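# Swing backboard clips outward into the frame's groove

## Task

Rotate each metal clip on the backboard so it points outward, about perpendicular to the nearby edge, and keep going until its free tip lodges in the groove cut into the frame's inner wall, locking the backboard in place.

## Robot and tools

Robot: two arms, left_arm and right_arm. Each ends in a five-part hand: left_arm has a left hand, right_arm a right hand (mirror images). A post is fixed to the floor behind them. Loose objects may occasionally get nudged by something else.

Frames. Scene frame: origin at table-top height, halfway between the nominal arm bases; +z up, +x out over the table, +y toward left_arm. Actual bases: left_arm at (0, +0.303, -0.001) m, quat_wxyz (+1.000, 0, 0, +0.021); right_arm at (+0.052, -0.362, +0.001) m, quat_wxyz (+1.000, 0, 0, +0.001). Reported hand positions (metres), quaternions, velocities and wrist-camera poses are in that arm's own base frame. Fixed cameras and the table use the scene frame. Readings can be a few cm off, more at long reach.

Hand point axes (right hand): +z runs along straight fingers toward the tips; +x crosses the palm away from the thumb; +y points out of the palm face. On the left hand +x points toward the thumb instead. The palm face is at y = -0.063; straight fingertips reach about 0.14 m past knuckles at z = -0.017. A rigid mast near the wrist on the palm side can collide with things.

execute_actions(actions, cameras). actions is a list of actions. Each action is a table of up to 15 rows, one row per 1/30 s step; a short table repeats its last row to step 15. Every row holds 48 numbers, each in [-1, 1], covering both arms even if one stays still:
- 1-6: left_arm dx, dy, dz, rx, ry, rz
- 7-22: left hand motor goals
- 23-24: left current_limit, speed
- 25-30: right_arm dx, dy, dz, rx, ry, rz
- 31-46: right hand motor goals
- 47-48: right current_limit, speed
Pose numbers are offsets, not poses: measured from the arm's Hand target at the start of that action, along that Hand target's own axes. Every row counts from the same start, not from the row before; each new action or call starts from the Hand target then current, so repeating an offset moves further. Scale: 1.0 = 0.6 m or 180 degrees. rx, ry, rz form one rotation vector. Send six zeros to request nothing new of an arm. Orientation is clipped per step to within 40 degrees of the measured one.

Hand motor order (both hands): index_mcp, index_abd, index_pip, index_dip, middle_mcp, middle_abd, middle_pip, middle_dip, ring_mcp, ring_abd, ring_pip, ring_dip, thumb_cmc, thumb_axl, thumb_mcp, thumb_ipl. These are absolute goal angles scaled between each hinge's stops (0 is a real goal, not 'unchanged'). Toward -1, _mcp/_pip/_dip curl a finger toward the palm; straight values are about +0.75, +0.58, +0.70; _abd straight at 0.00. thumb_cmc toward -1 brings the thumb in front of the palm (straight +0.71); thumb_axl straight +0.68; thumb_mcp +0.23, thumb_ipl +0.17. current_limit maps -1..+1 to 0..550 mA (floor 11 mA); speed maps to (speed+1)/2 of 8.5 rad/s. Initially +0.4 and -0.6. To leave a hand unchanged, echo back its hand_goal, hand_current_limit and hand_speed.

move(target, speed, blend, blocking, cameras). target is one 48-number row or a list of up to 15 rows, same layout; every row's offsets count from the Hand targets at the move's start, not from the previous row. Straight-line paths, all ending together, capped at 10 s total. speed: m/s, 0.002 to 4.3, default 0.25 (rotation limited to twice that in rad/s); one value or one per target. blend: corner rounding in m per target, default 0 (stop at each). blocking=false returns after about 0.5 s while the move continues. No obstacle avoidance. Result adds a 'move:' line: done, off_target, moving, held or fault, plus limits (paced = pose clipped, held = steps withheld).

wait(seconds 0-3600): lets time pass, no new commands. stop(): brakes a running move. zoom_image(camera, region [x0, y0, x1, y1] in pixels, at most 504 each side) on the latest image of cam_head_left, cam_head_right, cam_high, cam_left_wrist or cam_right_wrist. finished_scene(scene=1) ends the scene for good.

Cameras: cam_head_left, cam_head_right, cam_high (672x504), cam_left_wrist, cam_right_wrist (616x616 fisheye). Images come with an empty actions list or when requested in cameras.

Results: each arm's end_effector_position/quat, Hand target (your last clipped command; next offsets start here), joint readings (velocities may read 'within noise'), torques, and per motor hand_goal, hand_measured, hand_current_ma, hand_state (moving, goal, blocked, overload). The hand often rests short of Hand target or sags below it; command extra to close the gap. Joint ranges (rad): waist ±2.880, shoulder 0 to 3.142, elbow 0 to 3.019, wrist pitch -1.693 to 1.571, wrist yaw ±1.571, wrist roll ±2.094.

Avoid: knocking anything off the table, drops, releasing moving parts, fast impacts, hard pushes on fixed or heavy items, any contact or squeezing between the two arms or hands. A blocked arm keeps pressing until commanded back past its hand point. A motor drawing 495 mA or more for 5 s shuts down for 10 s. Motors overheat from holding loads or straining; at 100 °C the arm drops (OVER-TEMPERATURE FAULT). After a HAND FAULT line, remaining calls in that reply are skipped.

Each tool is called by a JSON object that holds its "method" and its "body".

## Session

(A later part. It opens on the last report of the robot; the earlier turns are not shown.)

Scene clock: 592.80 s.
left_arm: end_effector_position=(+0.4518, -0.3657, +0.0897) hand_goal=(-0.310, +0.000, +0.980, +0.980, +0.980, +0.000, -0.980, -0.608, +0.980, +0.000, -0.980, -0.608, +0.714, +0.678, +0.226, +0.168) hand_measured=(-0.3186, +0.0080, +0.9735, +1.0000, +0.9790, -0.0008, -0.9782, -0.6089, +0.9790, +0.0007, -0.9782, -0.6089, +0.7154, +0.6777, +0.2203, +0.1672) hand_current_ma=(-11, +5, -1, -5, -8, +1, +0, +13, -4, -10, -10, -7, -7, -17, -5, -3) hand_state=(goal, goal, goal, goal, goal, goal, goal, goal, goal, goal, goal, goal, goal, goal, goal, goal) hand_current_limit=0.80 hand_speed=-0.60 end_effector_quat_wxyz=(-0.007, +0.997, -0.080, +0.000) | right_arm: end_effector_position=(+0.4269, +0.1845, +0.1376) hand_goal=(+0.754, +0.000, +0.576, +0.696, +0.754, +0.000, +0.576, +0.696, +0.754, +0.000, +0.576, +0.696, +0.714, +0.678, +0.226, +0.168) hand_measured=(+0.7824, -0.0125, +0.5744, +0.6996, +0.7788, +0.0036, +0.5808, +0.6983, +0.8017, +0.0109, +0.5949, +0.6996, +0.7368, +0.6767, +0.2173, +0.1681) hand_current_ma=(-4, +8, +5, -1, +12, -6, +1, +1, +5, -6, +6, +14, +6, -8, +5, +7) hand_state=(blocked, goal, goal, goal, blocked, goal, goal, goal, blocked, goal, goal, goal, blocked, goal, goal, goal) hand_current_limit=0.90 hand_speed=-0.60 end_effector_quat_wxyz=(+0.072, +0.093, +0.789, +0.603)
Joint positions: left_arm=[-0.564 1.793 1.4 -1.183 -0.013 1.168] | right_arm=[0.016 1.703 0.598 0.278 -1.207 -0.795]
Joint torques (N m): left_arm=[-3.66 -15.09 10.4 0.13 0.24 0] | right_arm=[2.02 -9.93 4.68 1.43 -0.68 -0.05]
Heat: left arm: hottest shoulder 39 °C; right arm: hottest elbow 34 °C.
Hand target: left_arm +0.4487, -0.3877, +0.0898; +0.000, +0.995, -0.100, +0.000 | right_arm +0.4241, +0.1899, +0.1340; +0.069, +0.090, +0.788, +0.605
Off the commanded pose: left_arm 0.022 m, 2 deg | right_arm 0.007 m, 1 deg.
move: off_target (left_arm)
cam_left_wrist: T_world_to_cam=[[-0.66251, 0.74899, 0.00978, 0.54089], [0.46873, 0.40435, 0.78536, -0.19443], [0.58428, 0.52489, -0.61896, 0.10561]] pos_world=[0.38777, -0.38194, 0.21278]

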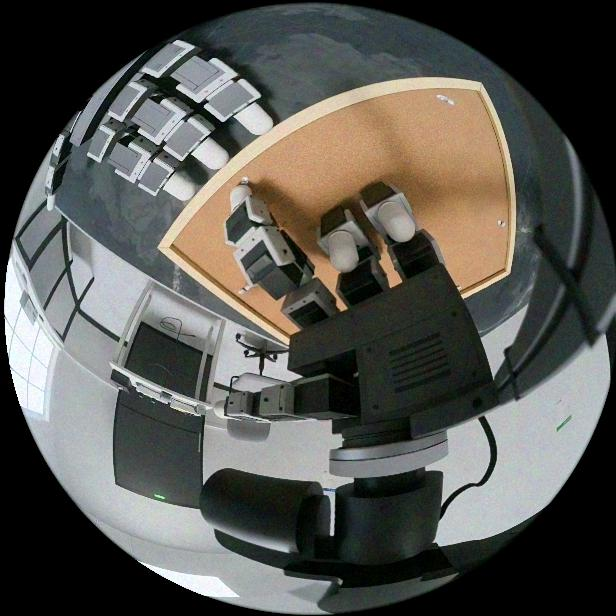

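{"method": "move", "body": {"target": [[0.0,0.0,0.02,0,0,0,-0.31,0,0.98,0.98,0.98,0,-0.98,-0.609,0.98,0,-0.98,-0.609,0.714,0.678,0.226,0.168,0.8,-0.6,0,0,0,0,0,0,0.754,0,0.576,0.696,0.754,0,0.576,0.696,0.754,0,0.576,0.696,0.714,0.678,0.226,0.168,0.9,-0.6],[0.01,0.0167,0.02,0,0,0,-0.31,0,0.98,0.98,0.98,0,-0.98,-0.609,0.98,0,-0.98,-0.609,0.714,0.678,0.226,0.168,0.8,-0.6,0,0,0,0,0,0,0.754,0,0.576,0.696,0.754,0,0.576,0.696,0.754,0,0.576,0.696,0.714,0.678,0.226,0.168,0.9,-0.6]], "speed": 0.04, "cameras": ["cam_left_wrist"]}}

{"method": "zoom_image", "body": {"camera": "cam_left_wrist", "region": [190, 110, 310, 230]}}

Scene clock: 598.77 s.
left_arm: end_effector_position=(+0.4567, -0.3729, +0.0837) hand_goal=(-0.310, +0.000, +0.980, +0.980, +0.980, +0.000, -0.980, -0.608, +0.980, +0.000, -0.980, -0.608, +0.714, +0.678, +0.226, +0.168) hand_measured=(-0.3488, -0.0213, +0.9735, +0.9990, +0.9802, -0.0008, -0.9782, -0.6089, +0.9790, +0.0007, -0.9782, -0.6089, +0.7154, +0.6777, +0.2203, +0.1672) hand_current_ma=(-34, +9, +9, -1, -4, -1, +1, +3, -5, -8, -4, -15, -3, -16, -4, -1) hand_state=(blocked, blocked, goal, goal, goal, goal, goal, goal, goal, goal, goal, goal, goal, goal, goal, goal) hand_current_limit=0.80 hand_speed=-0.60 end_effector_quat_wxyz=(-0.004, +0.997, -0.081, +0.002) | right_arm: end_effector_position=(+0.4269, +0.1845, +0.1376) hand_goal=(+0.754, +0.000, +0.576, +0.696, +0.754, +0.000, +0.576, +0.696, +0.754, +0.000, +0.576, +0.696, +0.714, +0.678, +0.226, +0.168) hand_measured=(+0.7824, -0.0125, +0.5731, +0.6983, +0.7788, +0.0036, +0.5808, +0.6996, +0.8005, +0.0095, +0.5949, +0.7009, +0.7381, +0.6777, +0.2173, +0.1672) hand_current_ma=(+8, +12, +12, -8, +5, -14, +12, +2, +18, -11, +10, -2, -12, -19, +14, +6) hand_state=(blocked, goal, goal, goal, blocked, goal, goal, goal, blocked, goal, goal, goal, blocked, goal, goal, goal) hand_current_limit=0.90 hand_speed=-0.60 end_effector_quat_wxyz=(+0.072, +0.093, +0.789, +0.603)
Joint positions: left_arm=[-0.569 1.816 1.414 -1.169 -0.008 1.163] | right_arm=[0.016 1.703 0.598 0.278 -1.207 -0.795]
Joint torques (N m): left_arm=[-4.19 -14.51 10.47 0.32 0.08 -0.08] | right_arm=[1.96 -9.99 4.6 1.52 -0.7 -0.05]
Heat: left arm: hottest shoulder 39 °C; right arm: hottest elbow 34 °C.
Hand target: left_arm +0.4525, -0.3988, +0.0777; +0.000, +0.995, -0.100, +0.000 | right_arm +0.4241, +0.1899, +0.1340; +0.069, +0.090, +0.788, +0.605
Off the commanded pose: left_arm 0.027 m, 2 deg | right_arm 0.007 m, 1 deg.
move: off_target (left_arm)
cam_left_wrist: T_world_to_cam=[[-0.66224, 0.74928, 0.00368, 0.55012], [0.46747, 0.40931, 0.78354, -0.18646], [0.58558, 0.52062, -0.62133, 0.10076]] pos_world=[0.39247, -0.38833, 0.20668]

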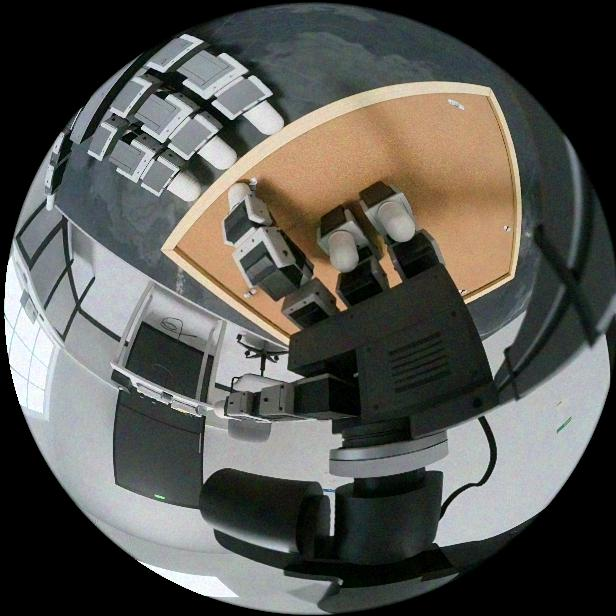

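Scaled by 4.200 from the camera's image (finer frame: 880x880).

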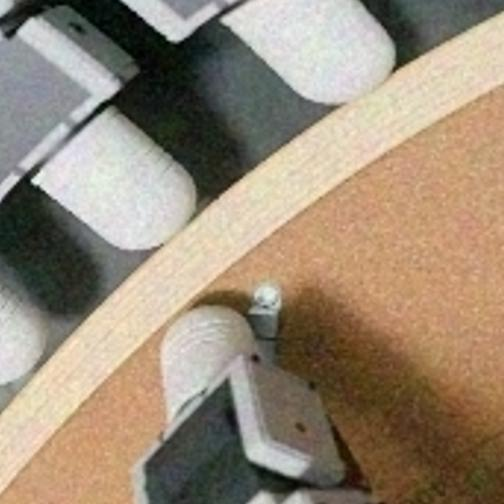

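{"method": "move", "body": {"target": [[0.0,-0.01,-0.06,0,0,0,-0.31,0,0.98,0.98,0.98,0,-0.98,-0.609,0.98,0,-0.98,-0.609,0.714,0.678,0.226,0.168,0.8,-0.6,0,0,0,0,0,0,0.754,0,0.576,0.696,0.754,0,0.576,0.696,0.754,0,0.576,0.696,0.714,0.678,0.226,0.168,0.9,-0.6],[-0.0092,-0.1213,-0.075,0,0,0,-0.31,0,0.98,0.98,0.98,0,-0.98,-0.609,0.98,0,-0.98,-0.609,0.714,0.678,0.226,0.168,0.8,-0.6,0,0,0,0,0,0,0.754,0,0.576,0.696,0.754,0,0.576,0.696,0.754,0,0.576,0.696,0.714,0.678,0.226,0.168,0.9,-0.6],[-0.0118,-0.0797,-0.0572,0,0,0,-0.31,0,0.98,0.98,0.98,0,-0.98,-0.609,0.98,0,-0.98,-0.609,0.714,0.678,0.226,0.168,0.8,-0.6,0,0,0,0,0,0,0.754,0,0.576,0.696,0.754,0,0.576,0.696,0.754,0,0.576,0.696,0.714,0.678,0.226,0.168,0.9,-0.6],[-0.0085,-0.0658,-0.0233,0,0,0,-0.31,0,0.98,0.98,0.98,0,-0.98,-0.609,0.98,0,-0.98,-0.609,0.714,0.678,0.226,0.168,0.8,-0.6,0,0,0,0,0,0,0.754,0,0.576,0.696,0.754,0,0.576,0.696,0.754,0,0.576,0.696,0.714,0.678,0.226,0.168,0.9,-0.6]], "speed": 0.08, "cameras": ["cam_left_wrist"]}}

{"method": "zoom_image", "body": {"camera": "cam_left_wrist", "region": [190, 110, 310, 230]}}

Scene clock: 609.13 s.
left_arm: end_effector_position=(+0.4561, -0.3469, +0.0894) hand_goal=(-0.310, +0.000, +0.980, +0.980, +0.980, +0.000, -0.980, -0.608, +0.980, +0.000, -0.980, -0.608, +0.714, +0.678, +0.226, +0.168) hand_measured=(-0.3042, +0.0095, +0.9722, +0.9825, +0.9790, -0.0008, -0.9782, -0.6076, +0.9790, +0.0007, -0.9782, -0.6089, +0.7154, +0.6777, +0.2203, +0.1681) hand_current_ma=(-9, +3, +3, -9, -10, -9, +9, +9, -4, -5, -3, -14, +5, -5, -2, -2) hand_state=(goal, goal, goal, goal, goal, goal, goal, goal, goal, goal, goal, goal, goal, goal, goal, goal) hand_current_limit=0.80 hand_speed=-0.60 end_effector_quat_wxyz=(-0.007, +0.996, -0.093, -0.007) | right_arm: end_effector_position=(+0.4269, +0.1845, +0.1376) hand_goal=(+0.754, +0.000, +0.576, +0.696, +0.754, +0.000, +0.576, +0.696, +0.754, +0.000, +0.576, +0.696, +0.714, +0.678, +0.226, +0.168) hand_measured=(+0.7824, -0.0140, +0.5744, +0.6983, +0.7788, +0.0051, +0.5808, +0.6996, +0.8017, +0.0095, +0.5949, +0.6996, +0.7381, +0.6777, +0.2163, +0.1672) hand_current_ma=(-1, +14, +1, -4, +23, -12, +17, +8, +8, +1, +16, -8, -1, -11, +4, +11) hand_state=(blocked, goal, goal, goal, blocked, goal, goal, goal, blocked, goal, goal, goal, blocked, goal, goal, goal) hand_current_limit=0.90 hand_speed=-0.60 end_effector_quat_wxyz=(+0.072, +0.093, +0.789, +0.603)
Joint positions: left_arm=[-0.524 1.792 1.397 -1.196 -0.007 1.232] | right_arm=[0.016 1.703 0.598 0.278 -1.207 -0.795]
Joint torques (N m): left_arm=[-2.67 -16.56 8.36 0.76 0.01 -0.11] | right_arm=[2.02 -10.05 4.63 1.44 -0.71 -0.05]
Heat: left arm: hottest shoulder 39 °C; right arm: hottest elbow 34 °C.
Hand target: left_arm +0.4555, -0.3589, +0.0917; +0.000, +0.995, -0.100, +0.000 | right_arm +0.4241, +0.1899, +0.1340; +0.069, +0.090, +0.788, +0.605
Off the commanded pose: left_arm 0.012 m, 1 deg | right_arm 0.007 m, 1 deg.
move: off_target (left_arm)
cam_left_wrist: T_world_to_cam=[[-0.64359, 0.76508, 0.02102, 0.52573], [0.49078, 0.39146, 0.7784, -0.21764], [0.58731, 0.51129, -0.62742, 0.08767]] pos_world=[0.39368, -0.36186, 0.21336]

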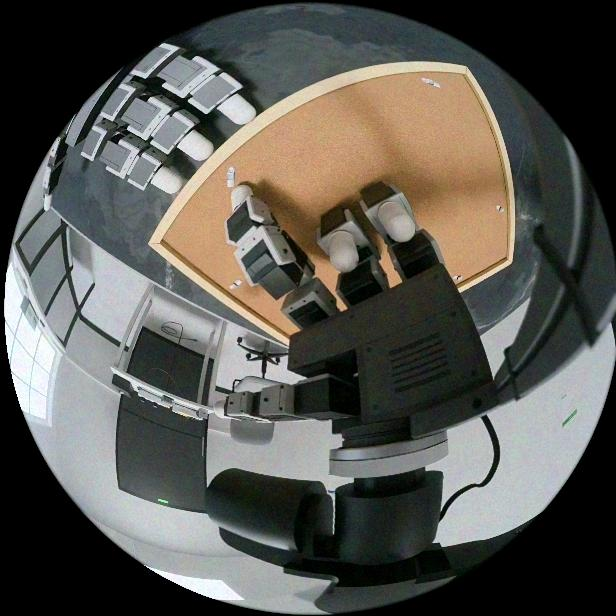

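Scaled by 4.200 from the camera's image (finer frame: 880x880).

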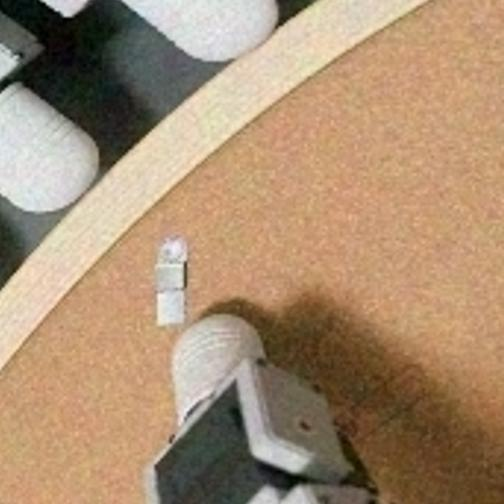

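{"method": "move", "body": {"target": [[-0.0005,0.0075,0,0,0,0,-0.31,0,0.98,0.98,0.98,0,-0.98,-0.609,0.98,0,-0.98,-0.609,0.714,0.678,0.226,0.168,0.8,-0.6,0,0,0,0,0,0,0.754,0,0.576,0.696,0.754,0,0.576,0.696,0.754,0,0.576,0.696,0.714,0.678,0.226,0.168,0.9,-0.6],[-0.0005,0.0075,0.0212,0,0,0,-0.31,0,0.98,0.98,0.98,0,-0.98,-0.609,0.98,0,-0.98,-0.609,0.714,0.678,0.226,0.168,0.8,-0.6,0,0,0,0,0,0,0.754,0,0.576,0.696,0.754,0,0.576,0.696,0.754,0,0.576,0.696,0.714,0.678,0.226,0.168,0.9,-0.6],[-0.0015,0.049,0.0212,0,0,0,-0.31,0,0.98,0.98,0.98,0,-0.98,-0.609,0.98,0,-0.98,-0.609,0.714,0.678,0.226,0.168,0.8,-0.6,0,0,0,0,0,0,0.754,0,0.576,0.696,0.754,0,0.576,0.696,0.754,0,0.576,0.696,0.714,0.678,0.226,0.168,0.9,-0.6],[-0.0015,0.07,0.0212,0,0,0,-0.31,0,0.98,0.98,0.98,0,-0.98,-0.609,0.98,0,-0.98,-0.609,0.714,0.678,0.226,0.168,0.8,-0.6,0,0,0,0,0,0,0.754,0,0.576,0.696,0.754,0,0.576,0.696,0.754,0,0.576,0.696,0.714,0.678,0.226,0.168,0.9,-0.6]], "speed": 0.04, "cameras": ["cam_left_wrist", "cam_head_left"]}}

{"method": "zoom_image", "body": {"camera": "cam_left_wrist", "region": [190, 110, 310, 230]}}

Scene clock: 615.27 s.
left_arm: end_effector_position=(+0.4504, -0.3765, +0.0850) hand_goal=(-0.310, +0.000, +0.980, +0.980, +0.980, +0.000, -0.980, -0.608, +0.980, +0.000, -0.980, -0.608, +0.714, +0.678, +0.226, +0.168) hand_measured=(-0.3452, +0.0212, +0.9722, +0.9977, +0.9778, -0.0008, -0.9782, -0.6089, +0.9778, -0.0008, -0.9795, -0.6089, +0.7129, +0.6777, +0.2203, +0.1672) hand_current_ma=(-29, +6, +6, -3, -3, -6, +6, +8, -7, -5, -6, -8, -4, -5, +0, +4) hand_state=(blocked, blocked, goal, goal, goal, goal, goal, goal, goal, goal, goal, goal, goal, goal, goal, goal) hand_current_limit=0.80 hand_speed=-0.60 end_effector_quat_wxyz=(-0.008, +0.997, -0.078, +0.003) | right_arm: end_effector_position=(+0.4270, +0.1839, +0.1376) hand_goal=(+0.754, +0.000, +0.576, +0.696, +0.754, +0.000, +0.576, +0.696, +0.754, +0.000, +0.576, +0.696, +0.714, +0.678, +0.226, +0.168) hand_measured=(+0.7836, -0.0140, +0.5744, +0.6983, +0.7788, +0.0036, +0.5808, +0.6983, +0.8017, +0.0109, +0.5975, +0.7034, +0.7381, +0.6777, +0.2173, +0.1672) hand_current_ma=(+0, +7, +10, +0, +0, -11, +4, +5, -4, +9, +9, -2, +4, +4, +8, +0) hand_state=(blocked, goal, goal, goal, blocked, goal, goal, goal, blocked, goal, blocked, goal, blocked, goal, goal, goal) hand_current_limit=0.90 hand_speed=-0.60 end_effector_quat_wxyz=(+0.073, +0.094, +0.789, +0.603)
Joint positions: left_arm=[-0.584 1.807 1.406 -1.173 -0.016 1.143] | right_arm=[0.014 1.703 0.597 0.28 -1.207 -0.794]
Joint torques (N m): left_arm=[-3.66 -14.56 10.1 0.54 0.33 0.05] | right_arm=[2.37 -9.93 4.72 1.46 -0.68 -0.05]
Heat: left arm: hottest shoulder 39 °C; right arm: hottest elbow 34 °C.
Hand target: left_arm +0.4462, -0.4000, +0.0790; +0.000, +0.995, -0.100, +0.000 | right_arm +0.4241, +0.1899, +0.1340; +0.069, +0.090, +0.788, +0.605
Off the commanded pose: left_arm 0.025 m, 3 deg | right_arm 0.008 m, 1 deg.
move: off_target (left_arm)
cam_left_wrist: T_world_to_cam=[[-0.66574, 0.74615, 0.00725, 0.54872], [0.46334, 0.40575, 0.78783, -0.18289], [0.5849, 0.52785, -0.61585, 0.10972]] pos_world=[0.38587, -0.39313, 0.20768]
Images, in order (width x height): cam_head_left 672x504, cam_left_wrist 616x616.

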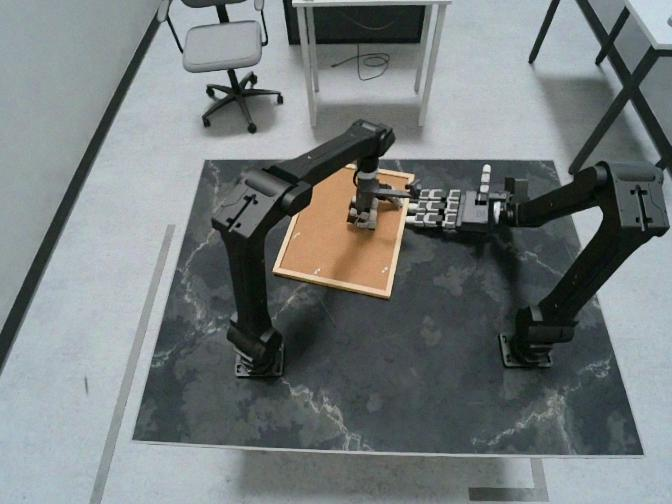

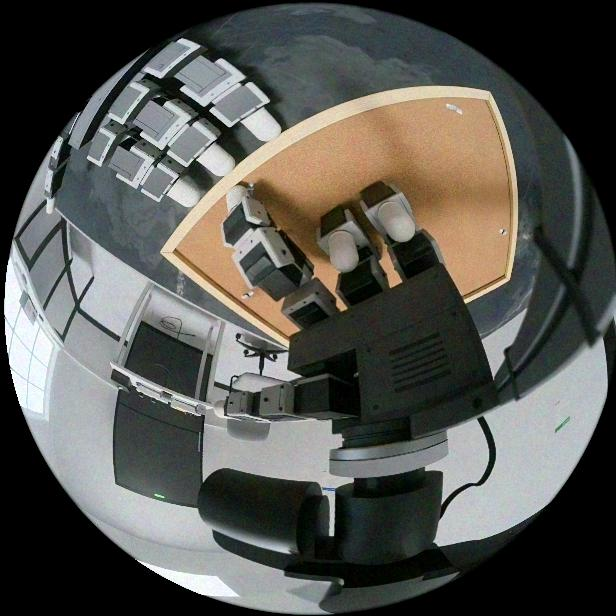

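Scaled by 4.200 from the camera's image (finer frame: 880x880).

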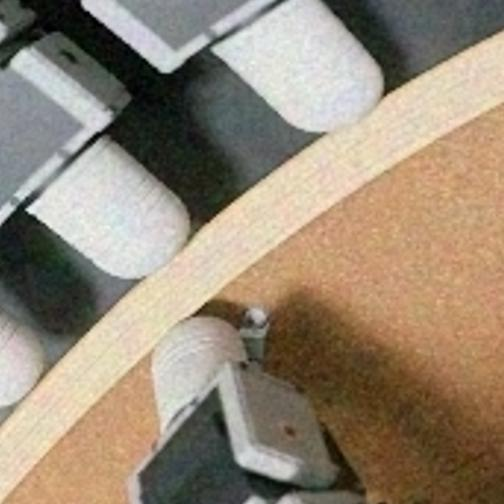

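{"method": "move", "body": {"target": [[0.0,-0.033,-0.2,0,0,0,-0.31,0,0.98,0.98,0.98,0,-0.98,-0.609,0.98,0,-0.98,-0.609,0.714,0.678,0.226,0.168,0.8,-0.6,0,0,0,0,0,0,0.754,0,0.576,0.696,0.754,0,0.576,0.696,0.754,0,0.576,0.696,0.714,0.678,0.226,0.168,0.9,-0.6],[0.169,-0.2043,-0.2017,0,0,-0.479,0.98,0,-0.98,-0.609,0.98,0,-0.98,-0.609,0.98,0,-0.98,-0.609,0.714,0.678,0.226,0.168,0.8,-0.6,0,0,0,0,0,0,0.754,0,0.576,0.696,0.754,0,0.576,0.696,0.754,0,0.576,0.696,0.714,0.678,0.226,0.168,0.9,-0.6]], "speed": 0.15, "cameras": ["cam_left_wrist", "cam_head_left", "cam_right_wrist", "cam_high"]}}

Scene clock: 644.63 s.
left_arm: end_effector_position=(+0.5525, -0.3030, +0.1830) hand_goal=(+0.980, +0.000, -0.980, -0.608, +0.980, +0.000, -0.980, -0.608, +0.980, +0.000, -0.980, -0.608, +0.714, +0.678, +0.226, +0.168) hand_measured=(+0.9766, +0.0109, -0.9692, -0.6076, +0.9778, -0.0008, -0.9782, -0.6089, +0.9778, -0.0008, -0.9782, -0.6101, +0.7129, +0.6767, +0.2203, +0.1681) hand_current_ma=(-9, +9, +5, -5, -3, -6, +0, +11, -7, -12, -1, -9, -3, -11, -10, -2) hand_state=(goal, goal, goal, goal, goal, goal, goal, goal, goal, goal, goal, goal, goal, goal, goal, goal) hand_current_limit=0.80 hand_speed=-0.60 end_effector_quat_wxyz=(-0.016, +0.803, +0.596, -0.008) | right_arm: end_effector_position=(+0.4270, +0.1839, +0.1376) hand_goal=(+0.754, +0.000, +0.576, +0.696, +0.754, +0.000, +0.576, +0.696, +0.754, +0.000, +0.576, +0.696, +0.714, +0.678, +0.226, +0.168) hand_measured=(+0.7836, -0.0140, +0.5744, +0.6996, +0.7788, +0.0036, +0.5795, +0.6996, +0.8017, +0.0065, +0.5936, +0.7022, +0.7381, +0.6777, +0.2163, +0.1672) hand_current_ma=(+3, +12, +7, -8, +9, +4, -11, +12, +6, +7, +22, +1, +13, -8, +3, +2) hand_state=(blocked, goal, goal, goal, blocked, goal, goal, goal, blocked, goal, goal, goal, blocked, goal, goal, goal) hand_current_limit=0.90 hand_speed=-0.60 end_effector_quat_wxyz=(+0.073, +0.094, +0.789, +0.603)
Joint positions: left_arm=[-0.571 1.826 1.704 -1.485 0.004 -0.277] | right_arm=[0.014 1.703 0.597 0.28 -1.207 -0.794]
Joint torques (N m): left_arm=[-0.26 -17.38 12.11 -0.09 -0.21 -0.14] | right_arm=[2.2 -9.82 4.74 1.51 -0.69 -0.04]
Heat: left arm: hottest shoulder 39 °C; right arm: hottest elbow 33 °C.
Hand target: left_arm +0.5699, -0.2999, +0.2001; +0.000, +0.795, +0.607, +0.000 | right_arm +0.4242, +0.1898, +0.1340; +0.069, +0.090, +0.788, +0.605
Off the commanded pose: left_arm 0.024 m, 3 deg | right_arm 0.008 m, 1 deg.
move: off_target (left_arm); target 2's new numbers were sent with left_arm's hand 0.024 m and 3 deg from that target
cam_left_wrist: T_world_to_cam=[[-0.82992, -0.55756, 0.01887, 0.25478], [-0.32331, 0.50826, 0.79821, 0.12655], [-0.45464, 0.65636, -0.60208, 0.6823]] pos_world=[0.56256, -0.37009, 0.30498]
cam_right_wrist: T_world_to_cam=[[0.78911, -0.06457, 0.61085, -0.38124], [0.12356, -0.95744, -0.26083, 0.09424], [0.6017, 0.2813, -0.74755, -0.08493]] pos_world=[0.3403, 0.0895, 0.19397]
Images, in order (width x height): cam_head_left 672x504, cam_high 672x504, cam_left_wrist 616x616, cam_right_wrist 616x616.

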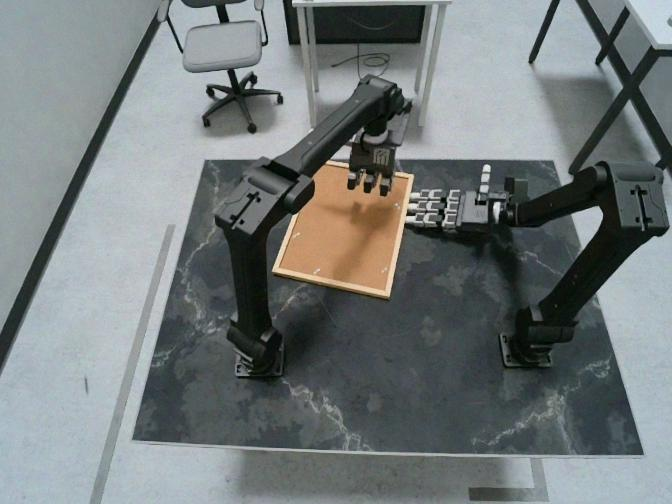

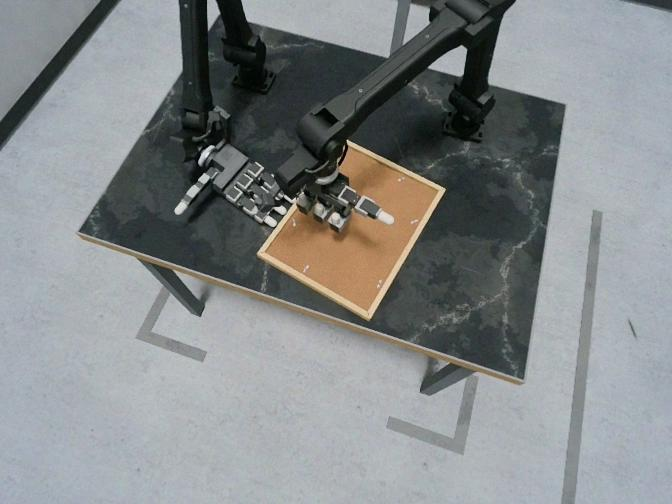

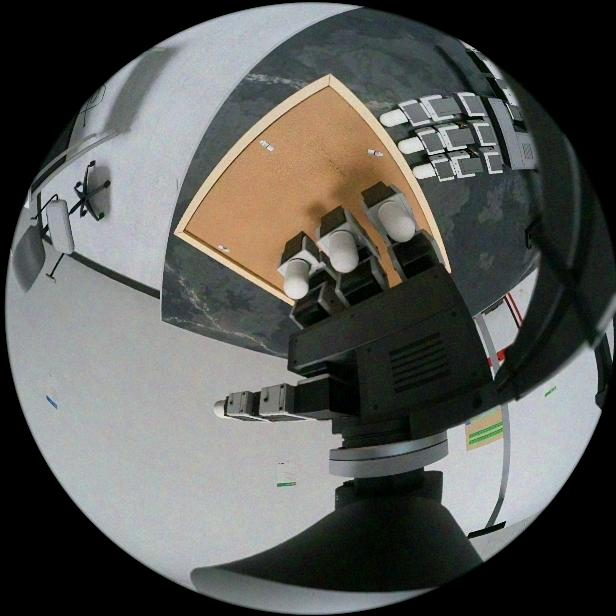

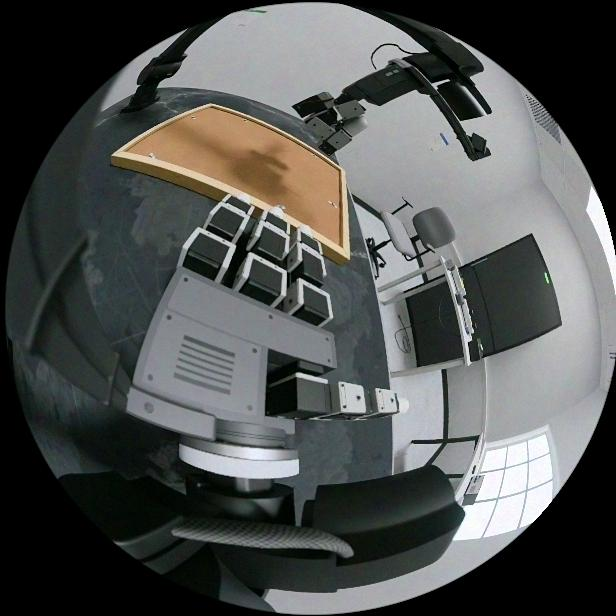

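{"method": "zoom_image", "body": {"camera": "cam_left_wrist", "region": [310, 110, 430, 230]}}

{"method": "zoom_image", "body": {"camera": "cam_high", "region": [260, 150, 380, 270]}}

{"method": "zoom_image", "body": {"camera": "cam_right_wrist", "region": [230, 80, 380, 230]}}

Scaled by 4.200 from the camera's image (finer frame: 880x880).

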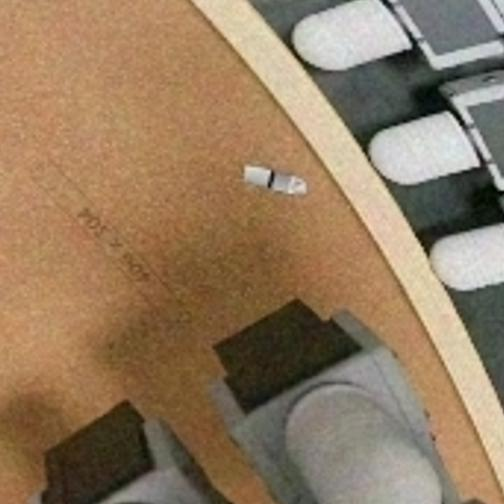

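Scaled by 4.200 from the camera's image (finer frame: 960x720).

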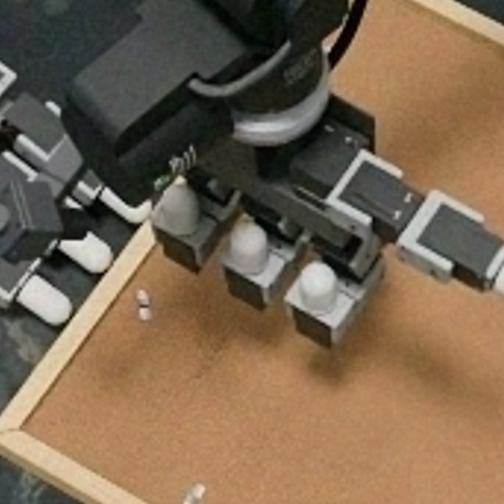

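Scaled by 3.360 from the camera's image (finer frame: 880x880).

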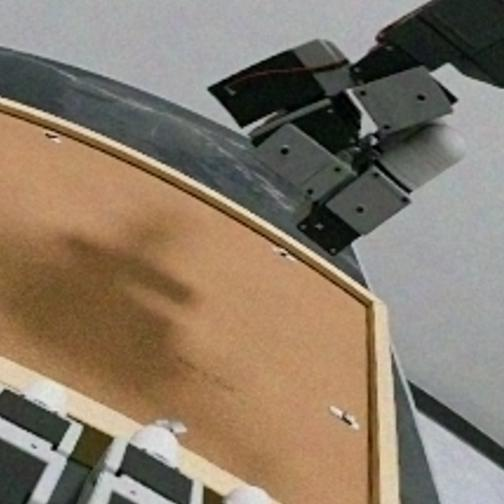

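{"method": "move", "body": {"target": [[-0.1869,-0.1461,0.1002,0,0,0.5,1.0,0,-1.0,-0.609,0.205,0,-1.0,-0.609,0.205,0,-1.0,-0.609,0.714,0.678,0.226,0.168,0.8,-0.6,0,0,0,0,0,0,0.754,0,0.576,0.696,0.754,0,0.576,0.696,0.754,0,0.576,0.696,0.714,0.678,0.226,0.168,0.9,-0.6]], "speed": 0.12, "cameras": ["cam_left_wrist", "cam_right_wrist"]}}

Scene clock: 661.80 s.
left_arm: end_effector_position=(+0.4495, -0.3757, +0.1333) hand_goal=(+1.000, +0.000, -1.000, -0.608, +0.206, +0.000, -1.000, -0.608, +0.206, +0.000, -1.000, -0.608, +0.714, +0.678, +0.226, +0.168) hand_measured=(+0.9898, +0.0095, -0.9833, -0.6063, +0.2216, -0.0008, -0.9872, -0.6089, +0.2204, -0.0008, -0.9872, -0.6114, +0.7129, +0.6767, +0.2203, +0.1672) hand_current_ma=(-4, +10, +11, -4, +0, -12, +12, +3, -4, -7, +2, -15, -4, -12, +2, -5) hand_state=(goal, goal, goal, goal, goal, goal, goal, goal, goal, goal, goal, goal, goal, goal, goal, goal) hand_current_limit=0.80 hand_speed=-0.60 end_effector_quat_wxyz=(-0.009, +0.992, -0.124, -0.013) | right_arm: end_effector_position=(+0.4270, +0.1839, +0.1376) hand_goal=(+0.754, +0.000, +0.576, +0.696, +0.754, +0.000, +0.576, +0.696, +0.754, +0.000, +0.576, +0.696, +0.714, +0.678, +0.226, +0.168) hand_measured=(+0.7836, -0.0125, +0.5744, +0.6996, +0.7788, +0.0051, +0.5795, +0.6996, +0.8005, +0.0080, +0.5949, +0.7034, +0.7368, +0.6767, +0.2163, +0.1672) hand_current_ma=(-10, +24, -4, +3, +16, -12, -8, +4, -2, -5, +12, +2, +13, -15, +16, +12) hand_state=(blocked, goal, goal, goal, blocked, goal, goal, goal, blocked, goal, goal, goal, blocked, goal, goal, goal) hand_current_limit=0.90 hand_speed=-0.60 end_effector_quat_wxyz=(+0.073, +0.094, +0.789, +0.603)
Joint positions: left_arm=[-0.571 1.795 1.525 -1.332 -0.005 1.247] | right_arm=[0.014 1.703 0.597 0.28 -1.207 -0.794]
Joint torques (N m): left_arm=[-1.79 -16.79 9.88 0.73 -0.01 0.05] | right_arm=[2.43 -9.88 4.67 1.51 -0.67 -0.05]
Heat: left arm: hottest shoulder 39 °C; right arm: hottest elbow 33 °C.
Hand target: left_arm +0.4559, -0.3851, +0.1400; +0.000, +0.991, -0.133, +0.000 | right_arm +0.4242, +0.1898, +0.1340; +0.069, +0.090, +0.788, +0.605
Off the commanded pose: left_arm 0.013 m, 2 deg | right_arm 0.008 m, 1 deg.
move: off_target (left_arm)
cam_left_wrist: T_world_to_cam=[[-0.59448, 0.80348, 0.03183, 0.53345], [0.52294, 0.35624, 0.77436, -0.26449], [0.61084, 0.47699, -0.63195, 0.11096]] pos_world=[0.38766, -0.38732, 0.25795]
cam_right_wrist: T_world_to_cam=[[0.78911, -0.06457, 0.61085, -0.38124], [0.12356, -0.95744, -0.26083, 0.09424], [0.6017, 0.2813, -0.74755, -0.08493]] pos_world=[0.3403, 0.0895, 0.19397]

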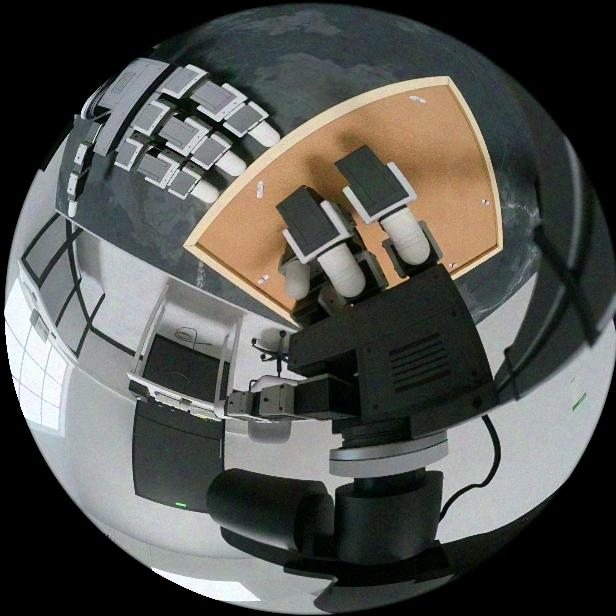

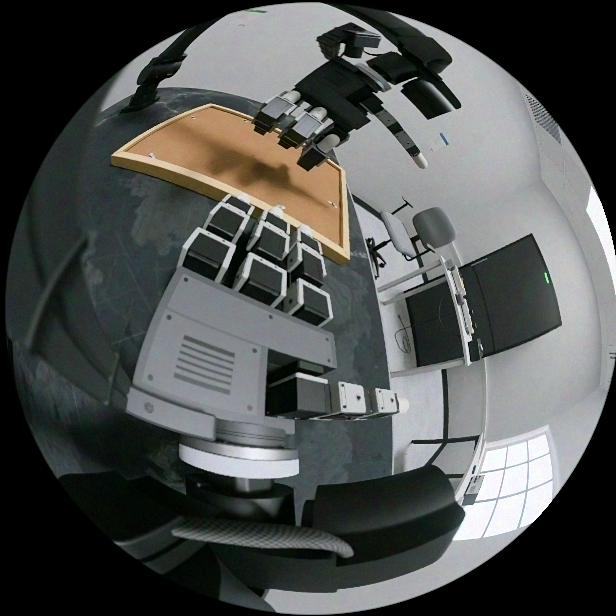

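{"method": "move", "body": {"target": [[0,0.0497,0.0667,0.0444,0,0,1.0,0,-1.0,-0.609,1.0,0,-1.0,-0.609,1.0,0,-1.0,-0.609,0.714,0.678,0.226,0.168,0.8,-0.6,0,0,0,0,0,0,0.754,0,0.576,0.696,0.754,0,0.576,0.696,0.754,0,0.576,0.696,0.714,0.678,0.226,0.168,0.9,-0.6]], "speed": 0.1, "cameras": ["cam_left_wrist", "cam_right_wrist", "cam_high"]}}

{"method": "zoom_image", "body": {"camera": "cam_left_wrist", "region": [230, 160, 380, 310]}}

{"method": "zoom_image", "body": {"camera": "cam_right_wrist", "region": [210, 80, 360, 230]}}

Scene clock: 669.57 s.
left_arm: end_effector_position=(+0.4351, -0.4001, +0.0846) hand_goal=(+1.000, +0.000, -1.000, -0.608, +1.000, +0.000, -1.000, -0.608, +1.000, +0.000, -1.000, -0.608, +0.714, +0.678, +0.226, +0.168) hand_measured=(+0.9910, +0.0095, -0.9833, -0.6076, +0.9935, -0.0008, -0.9885, -0.6089, +0.9947, +0.0007, -0.9885, -0.6114, +0.7129, +0.6777, +0.2203, +0.1681) hand_current_ma=(-9, +6, +6, -9, -7, -2, +2, +7, -14, -13, -7, -11, +1, -8, -5, -5) hand_state=(goal, goal, goal, goal, goal, goal, goal, goal, goal, goal, goal, goal, goal, goal, goal, goal) hand_current_limit=0.80 hand_speed=-0.60 end_effector_quat_wxyz=(-0.076, +0.988, -0.135, -0.013) | right_arm: end_effector_position=(+0.4270, +0.1839, +0.1376) hand_goal=(+0.754, +0.000, +0.576, +0.696, +0.754, +0.000, +0.576, +0.696, +0.754, +0.000, +0.576, +0.696, +0.714, +0.678, +0.226, +0.168) hand_measured=(+0.7836, -0.0125, +0.5744, +0.6996, +0.7788, +0.0036, +0.5808, +0.6996, +0.8005, +0.0080, +0.5949, +0.7034, +0.7381, +0.6777, +0.2173, +0.1672) hand_current_ma=(+7, +13, +3, +3, +6, -3, +2, -12, +2, -8, +18, +5, +6, -16, -3, +17) hand_state=(blocked, goal, goal, goal, blocked, goal, goal, goal, blocked, goal, goal, goal, blocked, goal, goal, goal) hand_current_limit=0.90 hand_speed=-0.60 end_effector_quat_wxyz=(+0.073, +0.094, +0.789, +0.603)
Joint positions: left_arm=[-0.66 1.878 1.537 -1.329 -0.119 1.177] | right_arm=[0.014 1.703 0.597 0.28 -1.207 -0.794]
Joint torques (N m): left_arm=[-1.96 -17.79 11.26 0.12 -0.42 -0.14] | right_arm=[2.26 -9.88 4.66 1.48 -0.69 -0.05]
Heat: left arm: hottest shoulder 39 °C; right arm: hottest elbow 33 °C.
Hand target: left_arm +0.4480, -0.4139, +0.0999; -0.069, +0.989, -0.132, +0.010 | right_arm +0.4242, +0.1898, +0.1340; +0.069, +0.090, +0.788, +0.605
Off the commanded pose: left_arm 0.024 m, 3 deg | right_arm 0.008 m, 1 deg.
move: off_target (left_arm)
cam_left_wrist: T_world_to_cam=[[-0.57493, 0.8079, 0.12942, 0.53107], [0.51756, 0.23659, 0.82229, -0.26005], [0.63371, 0.53974, -0.55416, 0.10917]] pos_world=[0.37074, -0.42645, 0.2056]
cam_right_wrist: T_world_to_cam=[[0.78911, -0.06457, 0.61085, -0.38124], [0.12356, -0.95744, -0.26083, 0.09424], [0.6017, 0.2813, -0.74755, -0.08493]] pos_world=[0.3403, 0.0895, 0.19397]
Images, in order (width x height): cam_high 672x504, cam_left_wrist 616x616, cam_right_wrist 616x616.

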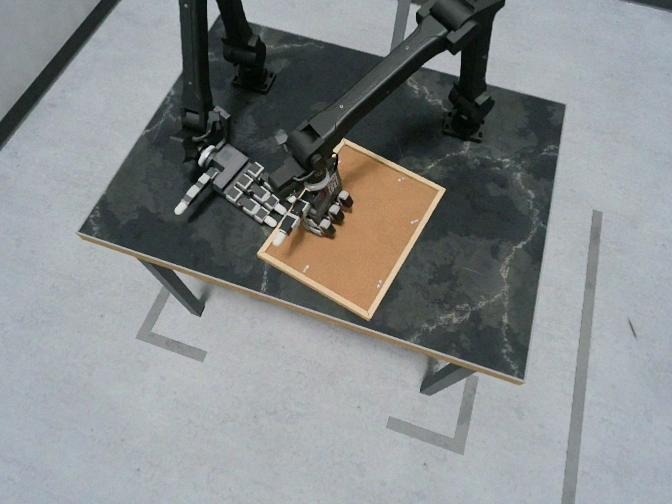

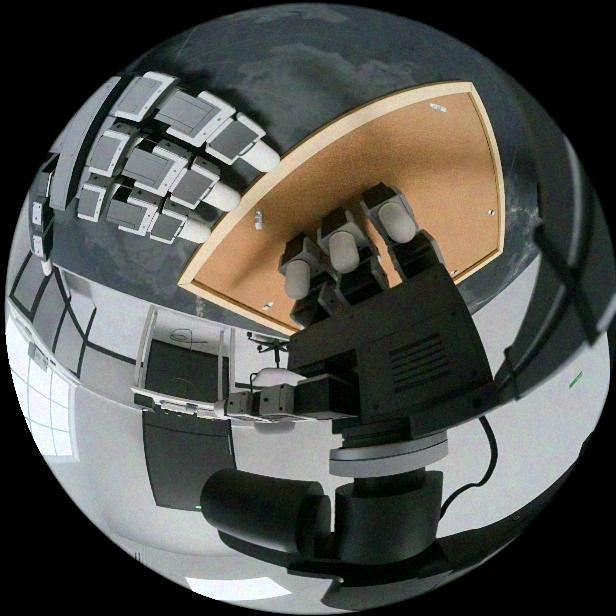

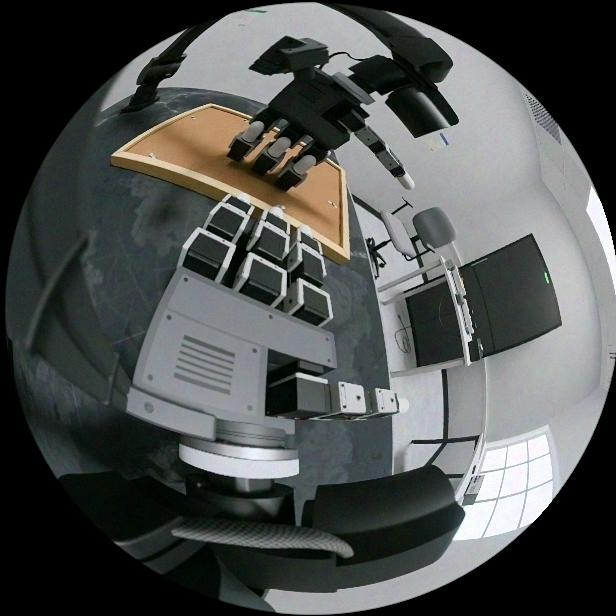

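Scaled by 3.360 from the camera's image (finer frame: 880x880).

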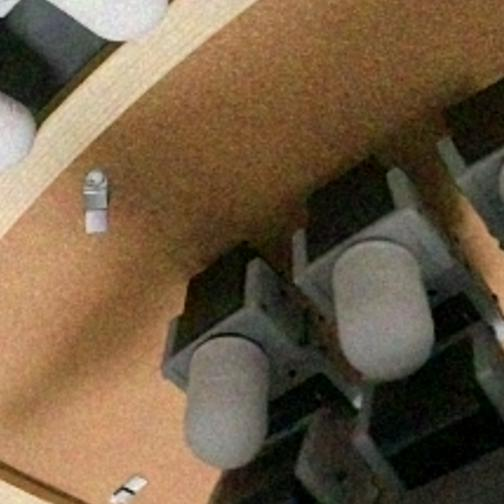

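Scaled by 3.360 from the camera's image (finer frame: 880x880).

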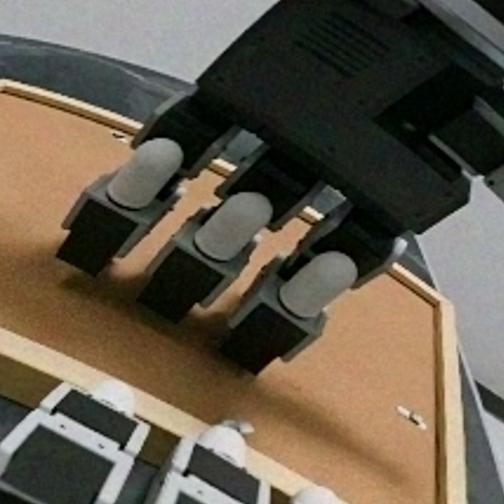

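{"method": "move", "body": {"target": [[0.0192,-0.0118,0.0017,0,0,0,1.0,0,-1.0,-0.609,1.0,0,-1.0,-0.609,1.0,0,-1.0,-0.609,0.714,0.678,0.226,0.168,0.8,-0.6,0,0,0,0,0,0,0.754,0,0.576,0.696,0.754,0,0.576,0.696,0.754,0,0.576,0.696,0.714,0.678,0.226,0.168,0.9,-0.6],[0.0192,0.0328,0.0205,0,0,0,1.0,0,-1.0,-0.609,1.0,0,-1.0,-0.609,1.0,0,-1.0,-0.609,0.714,0.678,0.226,0.168,0.8,-0.6,0,0,0,0,0,0,0.754,0,0.576,0.696,0.754,0,0.576,0.696,0.754,0,0.576,0.696,0.714,0.678,0.226,0.168,0.9,-0.6],[0.0192,0.0343,0.032,0,0,0,1.0,0,-1.0,-0.609,1.0,0,-1.0,-0.609,1.0,0,-1.0,-0.609,0.714,0.678,0.226,0.168,0.8,-0.6,0,0,0,0,0,0,0.754,0,0.576,0.696,0.754,0,0.576,0.696,0.754,0,0.576,0.696,0.714,0.678,0.226,0.168,0.9,-0.6]], "speed": 0.06, "cameras": ["cam_left_wrist", "cam_right_wrist"]}}

{"method": "zoom_image", "body": {"camera": "cam_left_wrist", "region": [220, 160, 340, 280]}}

{"method": "zoom_image", "body": {"camera": "cam_right_wrist", "region": [230, 120, 350, 240]}}

Scene clock: 682.27 s.
left_arm: end_effector_position=(+0.4487, -0.4180, +0.0786) hand_goal=(+1.000, +0.000, -1.000, -0.608, +1.000, +0.000, -1.000, -0.608, +1.000, +0.000, -1.000, -0.608, +0.714, +0.678, +0.226, +0.168) hand_measured=(+0.9898, +0.0109, -1.0000, -0.6114, +0.9947, -0.0008, -0.9885, -0.6089, +0.9947, -0.0008, -0.9885, -0.6114, +0.7129, +0.6767, +0.2203, +0.1672) hand_current_ma=(-10, +14, +9, -11, -1, +0, +11, +4, -9, -4, +5, -9, -6, -7, -4, -2) hand_state=(goal, goal, goal, goal, goal, goal, goal, goal, goal, goal, goal, goal, goal, goal, goal, goal) hand_current_limit=0.80 hand_speed=-0.60 end_effector_quat_wxyz=(-0.073, +0.989, -0.126, -0.004) | right_arm: end_effector_position=(+0.4270, +0.1839, +0.1376) hand_goal=(+0.754, +0.000, +0.576, +0.696, +0.754, +0.000, +0.576, +0.696, +0.754, +0.000, +0.576, +0.696, +0.714, +0.678, +0.226, +0.168) hand_measured=(+0.7836, -0.0140, +0.5744, +0.6983, +0.7788, +0.0036, +0.5808, +0.6983, +0.8005, +0.0065, +0.5949, +0.7034, +0.7381, +0.6777, +0.2173, +0.1681) hand_current_ma=(+0, +11, +9, +7, +8, -8, -5, +1, -2, -5, +3, -3, -19, -21, +2, +10) hand_state=(blocked, goal, goal, goal, blocked, goal, goal, goal, blocked, goal, goal, goal, blocked, goal, goal, goal) hand_current_limit=0.90 hand_speed=-0.60 end_effector_quat_wxyz=(+0.073, +0.094, +0.789, +0.603)
Joint positions: left_arm=[-0.673 1.923 1.588 -1.318 -0.12 1.146] | right_arm=[0.014 1.703 0.597 0.28 -1.207 -0.794]
Joint torques (N m): left_arm=[-2.61 -17.03 10.21 0.62 -0.32 -0.14] | right_arm=[2.43 -10.34 4.66 1.47 -0.68 -0.06]
Heat: left arm: hottest shoulder 39 °C; right arm: hottest elbow 33 °C.
Hand target: left_arm +0.4545, -0.4340, +0.0781; -0.069, +0.989, -0.132, +0.010 | right_arm +0.4242, +0.1898, +0.1340; +0.069, +0.090, +0.788, +0.605
Off the commanded pose: left_arm 0.017 m, 2 deg | right_arm 0.008 m, 1 deg.
move: off_target (left_arm)
cam_left_wrist: T_world_to_cam=[[-0.5913, 0.79872, 0.1114, 0.559], [0.498, 0.25299, 0.82945, -0.24297], [0.63432, 0.54593, -0.54736, 0.10863]] pos_world=[0.38263, -0.44433, 0.19872]
cam_right_wrist: T_world_to_cam=[[0.78911, -0.06457, 0.61085, -0.38124], [0.12356, -0.95744, -0.26083, 0.09424], [0.6017, 0.2813, -0.74755, -0.08493]] pos_world=[0.3403, 0.0895, 0.19397]

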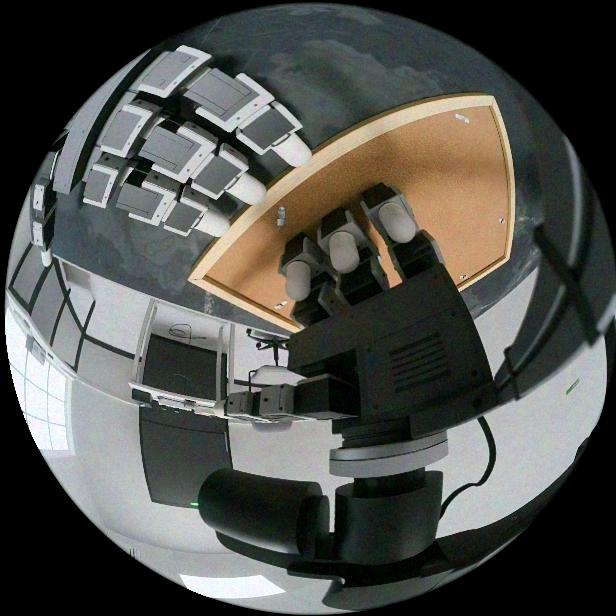

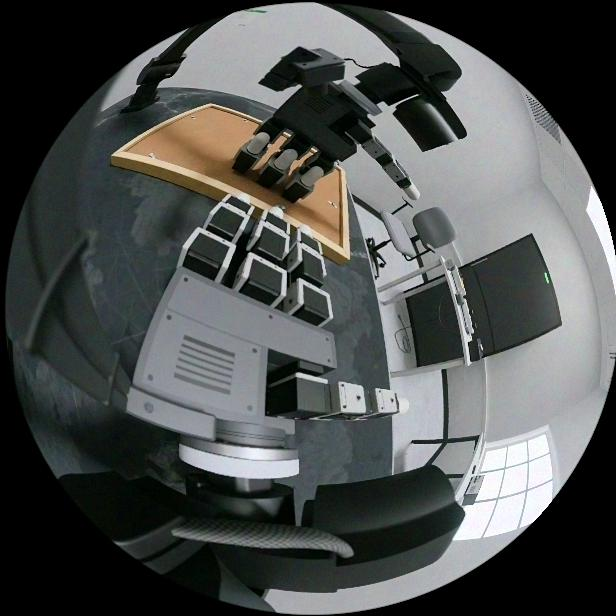

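Scaled by 4.200 from the camera's image (finer frame: 880x880).

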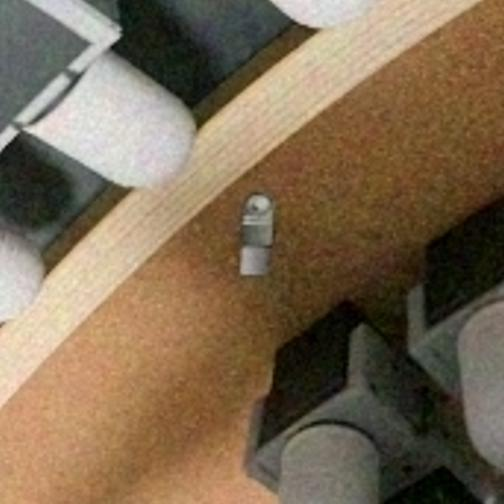

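Scaled by 4.200 from the camera's image (finer frame: 880x880).

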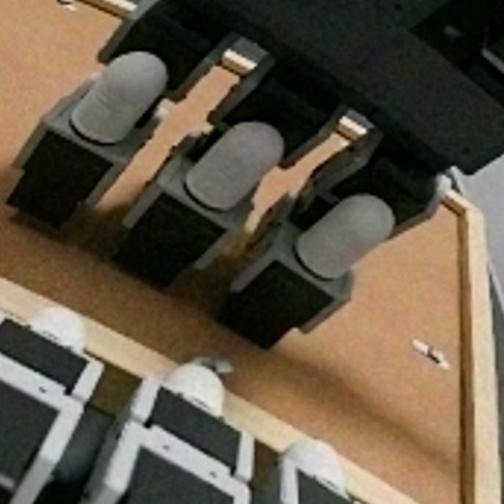

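{"method": "move", "body": {"target": [[0,0.0343,0.0052,0,0,0,1.0,0,-1.0,-0.609,1.0,0,-1.0,-0.609,1.0,0,-1.0,-0.609,0.714,0.678,0.226,0.168,0.8,-0.6,0,0,0,0,0,0,0.754,0,0.576,0.696,0.754,0,0.576,0.696,0.754,0,0.576,0.696,0.714,0.678,0.226,0.168,0.9,-0.6]], "speed": 0.05, "cameras": ["cam_left_wrist", "cam_right_wrist"]}}

{"method": "zoom_image", "body": {"camera": "cam_left_wrist", "region": [220, 160, 340, 280]}}

{"method": "zoom_image", "body": {"camera": "cam_right_wrist", "region": [230, 120, 350, 240]}}

Scene clock: 688.60 s.
left_arm: end_effector_position=(+0.4465, -0.4357, +0.0778) hand_goal=(+1.000, +0.000, -1.000, -0.608, +1.000, +0.000, -1.000, -0.608, +1.000, +0.000, -1.000, -0.608, +0.714, +0.678, +0.226, +0.168) hand_measured=(+0.9898, +0.0109, -1.0000, -0.6101, +0.9947, +0.0007, -0.9885, -0.6089, +0.9959, -0.0008, -0.9885, -0.6114, +0.7129, +0.6767, +0.2203, +0.1681) hand_current_ma=(-16, +4, -3, -8, -1, +1, +5, +12, -11, -10, -2, -7, -10, -11, -5, +1) hand_state=(goal, goal, goal, goal, goal, goal, goal, goal, goal, goal, goal, goal, goal, goal, goal, goal) hand_current_limit=0.80 hand_speed=-0.60 end_effector_quat_wxyz=(-0.075, +0.989, -0.125, +0.005) | right_arm: end_effector_position=(+0.4270, +0.1839, +0.1376) hand_goal=(+0.754, +0.000, +0.576, +0.696, +0.754, +0.000, +0.576, +0.696, +0.754, +0.000, +0.576, +0.696, +0.714, +0.678, +0.226, +0.168) hand_measured=(+0.7836, -0.0125, +0.5744, +0.6983, +0.7788, +0.0051, +0.5808, +0.6983, +0.8017, +0.0065, +0.5949, +0.7022, +0.7381, +0.6777, +0.2163, +0.1681) hand_current_ma=(-3, +17, +21, +5, +14, -15, +5, +3, +3, -1, +4, +2, -2, -7, -7, +1) hand_state=(blocked, goal, goal, goal, blocked, goal, goal, goal, blocked, goal, goal, goal, blocked, goal, goal, goal) hand_current_limit=0.90 hand_speed=-0.60 end_effector_quat_wxyz=(+0.073, +0.094, +0.789, +0.603)
Joint positions: left_arm=[-0.703 1.941 1.613 -1.318 -0.131 1.114] | right_arm=[0.014 1.703 0.597 0.28 -1.207 -0.794]
Joint torques (N m): left_arm=[-2.67 -16.62 10.28 0.57 -0.25 -0.12] | right_arm=[2.2 -10.17 4.71 1.44 -0.68 -0.06]
Heat: left arm: hottest shoulder 39 °C; right arm: hottest elbow 33 °C.
Hand target: left_arm +0.4492, -0.4533, +0.0721; -0.069, +0.989, -0.132, +0.010 | right_arm +0.4242, +0.1898, +0.1340; +0.069, +0.090, +0.788, +0.605
Off the commanded pose: left_arm 0.019 m, 1 deg | right_arm 0.008 m, 1 deg.
move: off_target (left_arm)
cam_left_wrist: T_world_to_cam=[[-0.59359, 0.7981, 0.10337, 0.5733], [0.48337, 0.25088, 0.8387, -0.23177], [0.64343, 0.54781, -0.5347, 0.11504]] pos_world=[0.37832, -0.46243, 0.19663]
cam_right_wrist: T_world_to_cam=[[0.78911, -0.06457, 0.61085, -0.38124], [0.12356, -0.95744, -0.26083, 0.09424], [0.6017, 0.2813, -0.74755, -0.08493]] pos_world=[0.3403, 0.0895, 0.19397]

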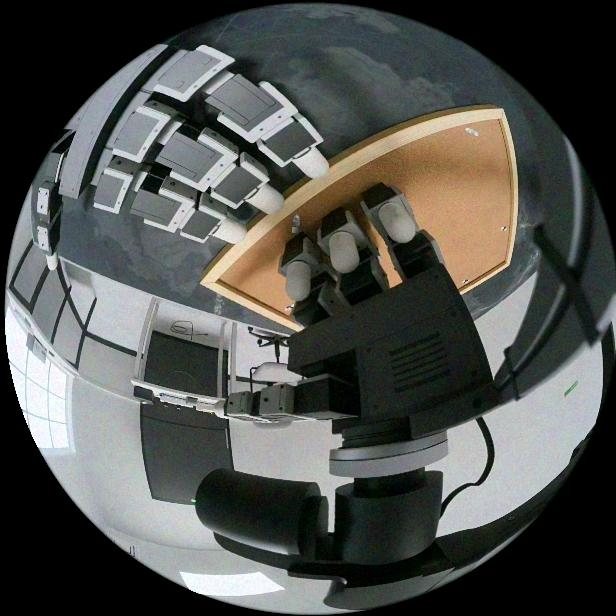

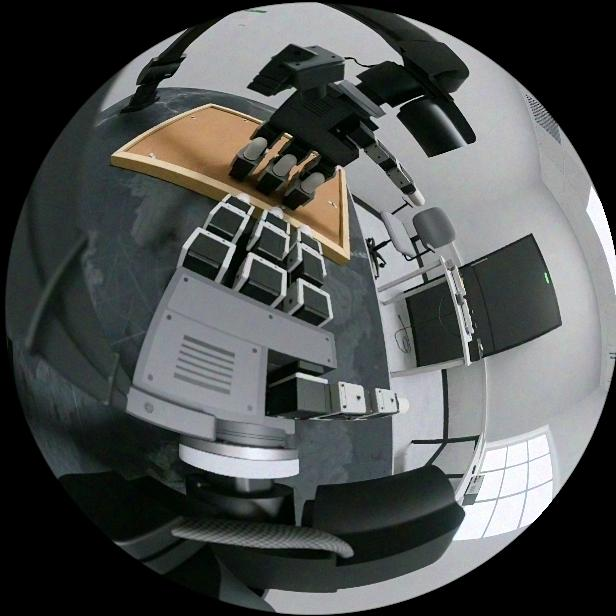

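Scaled by 4.200 from the camera's image (finer frame: 880x880).

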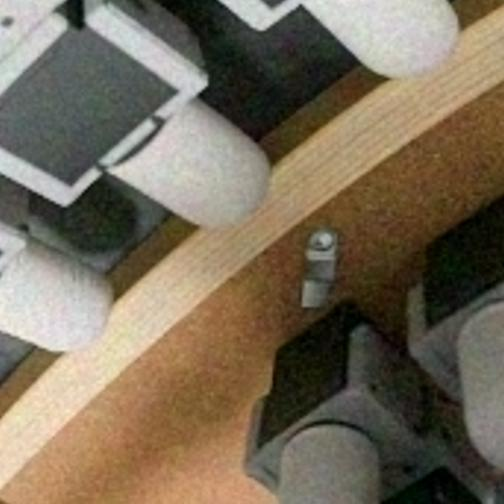

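Scaled by 4.200 from the camera's image (finer frame: 880x880).

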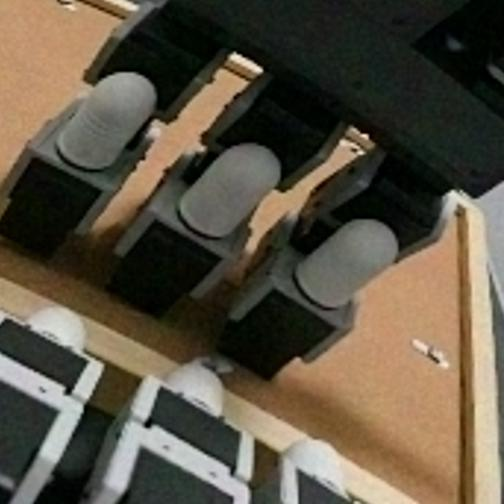

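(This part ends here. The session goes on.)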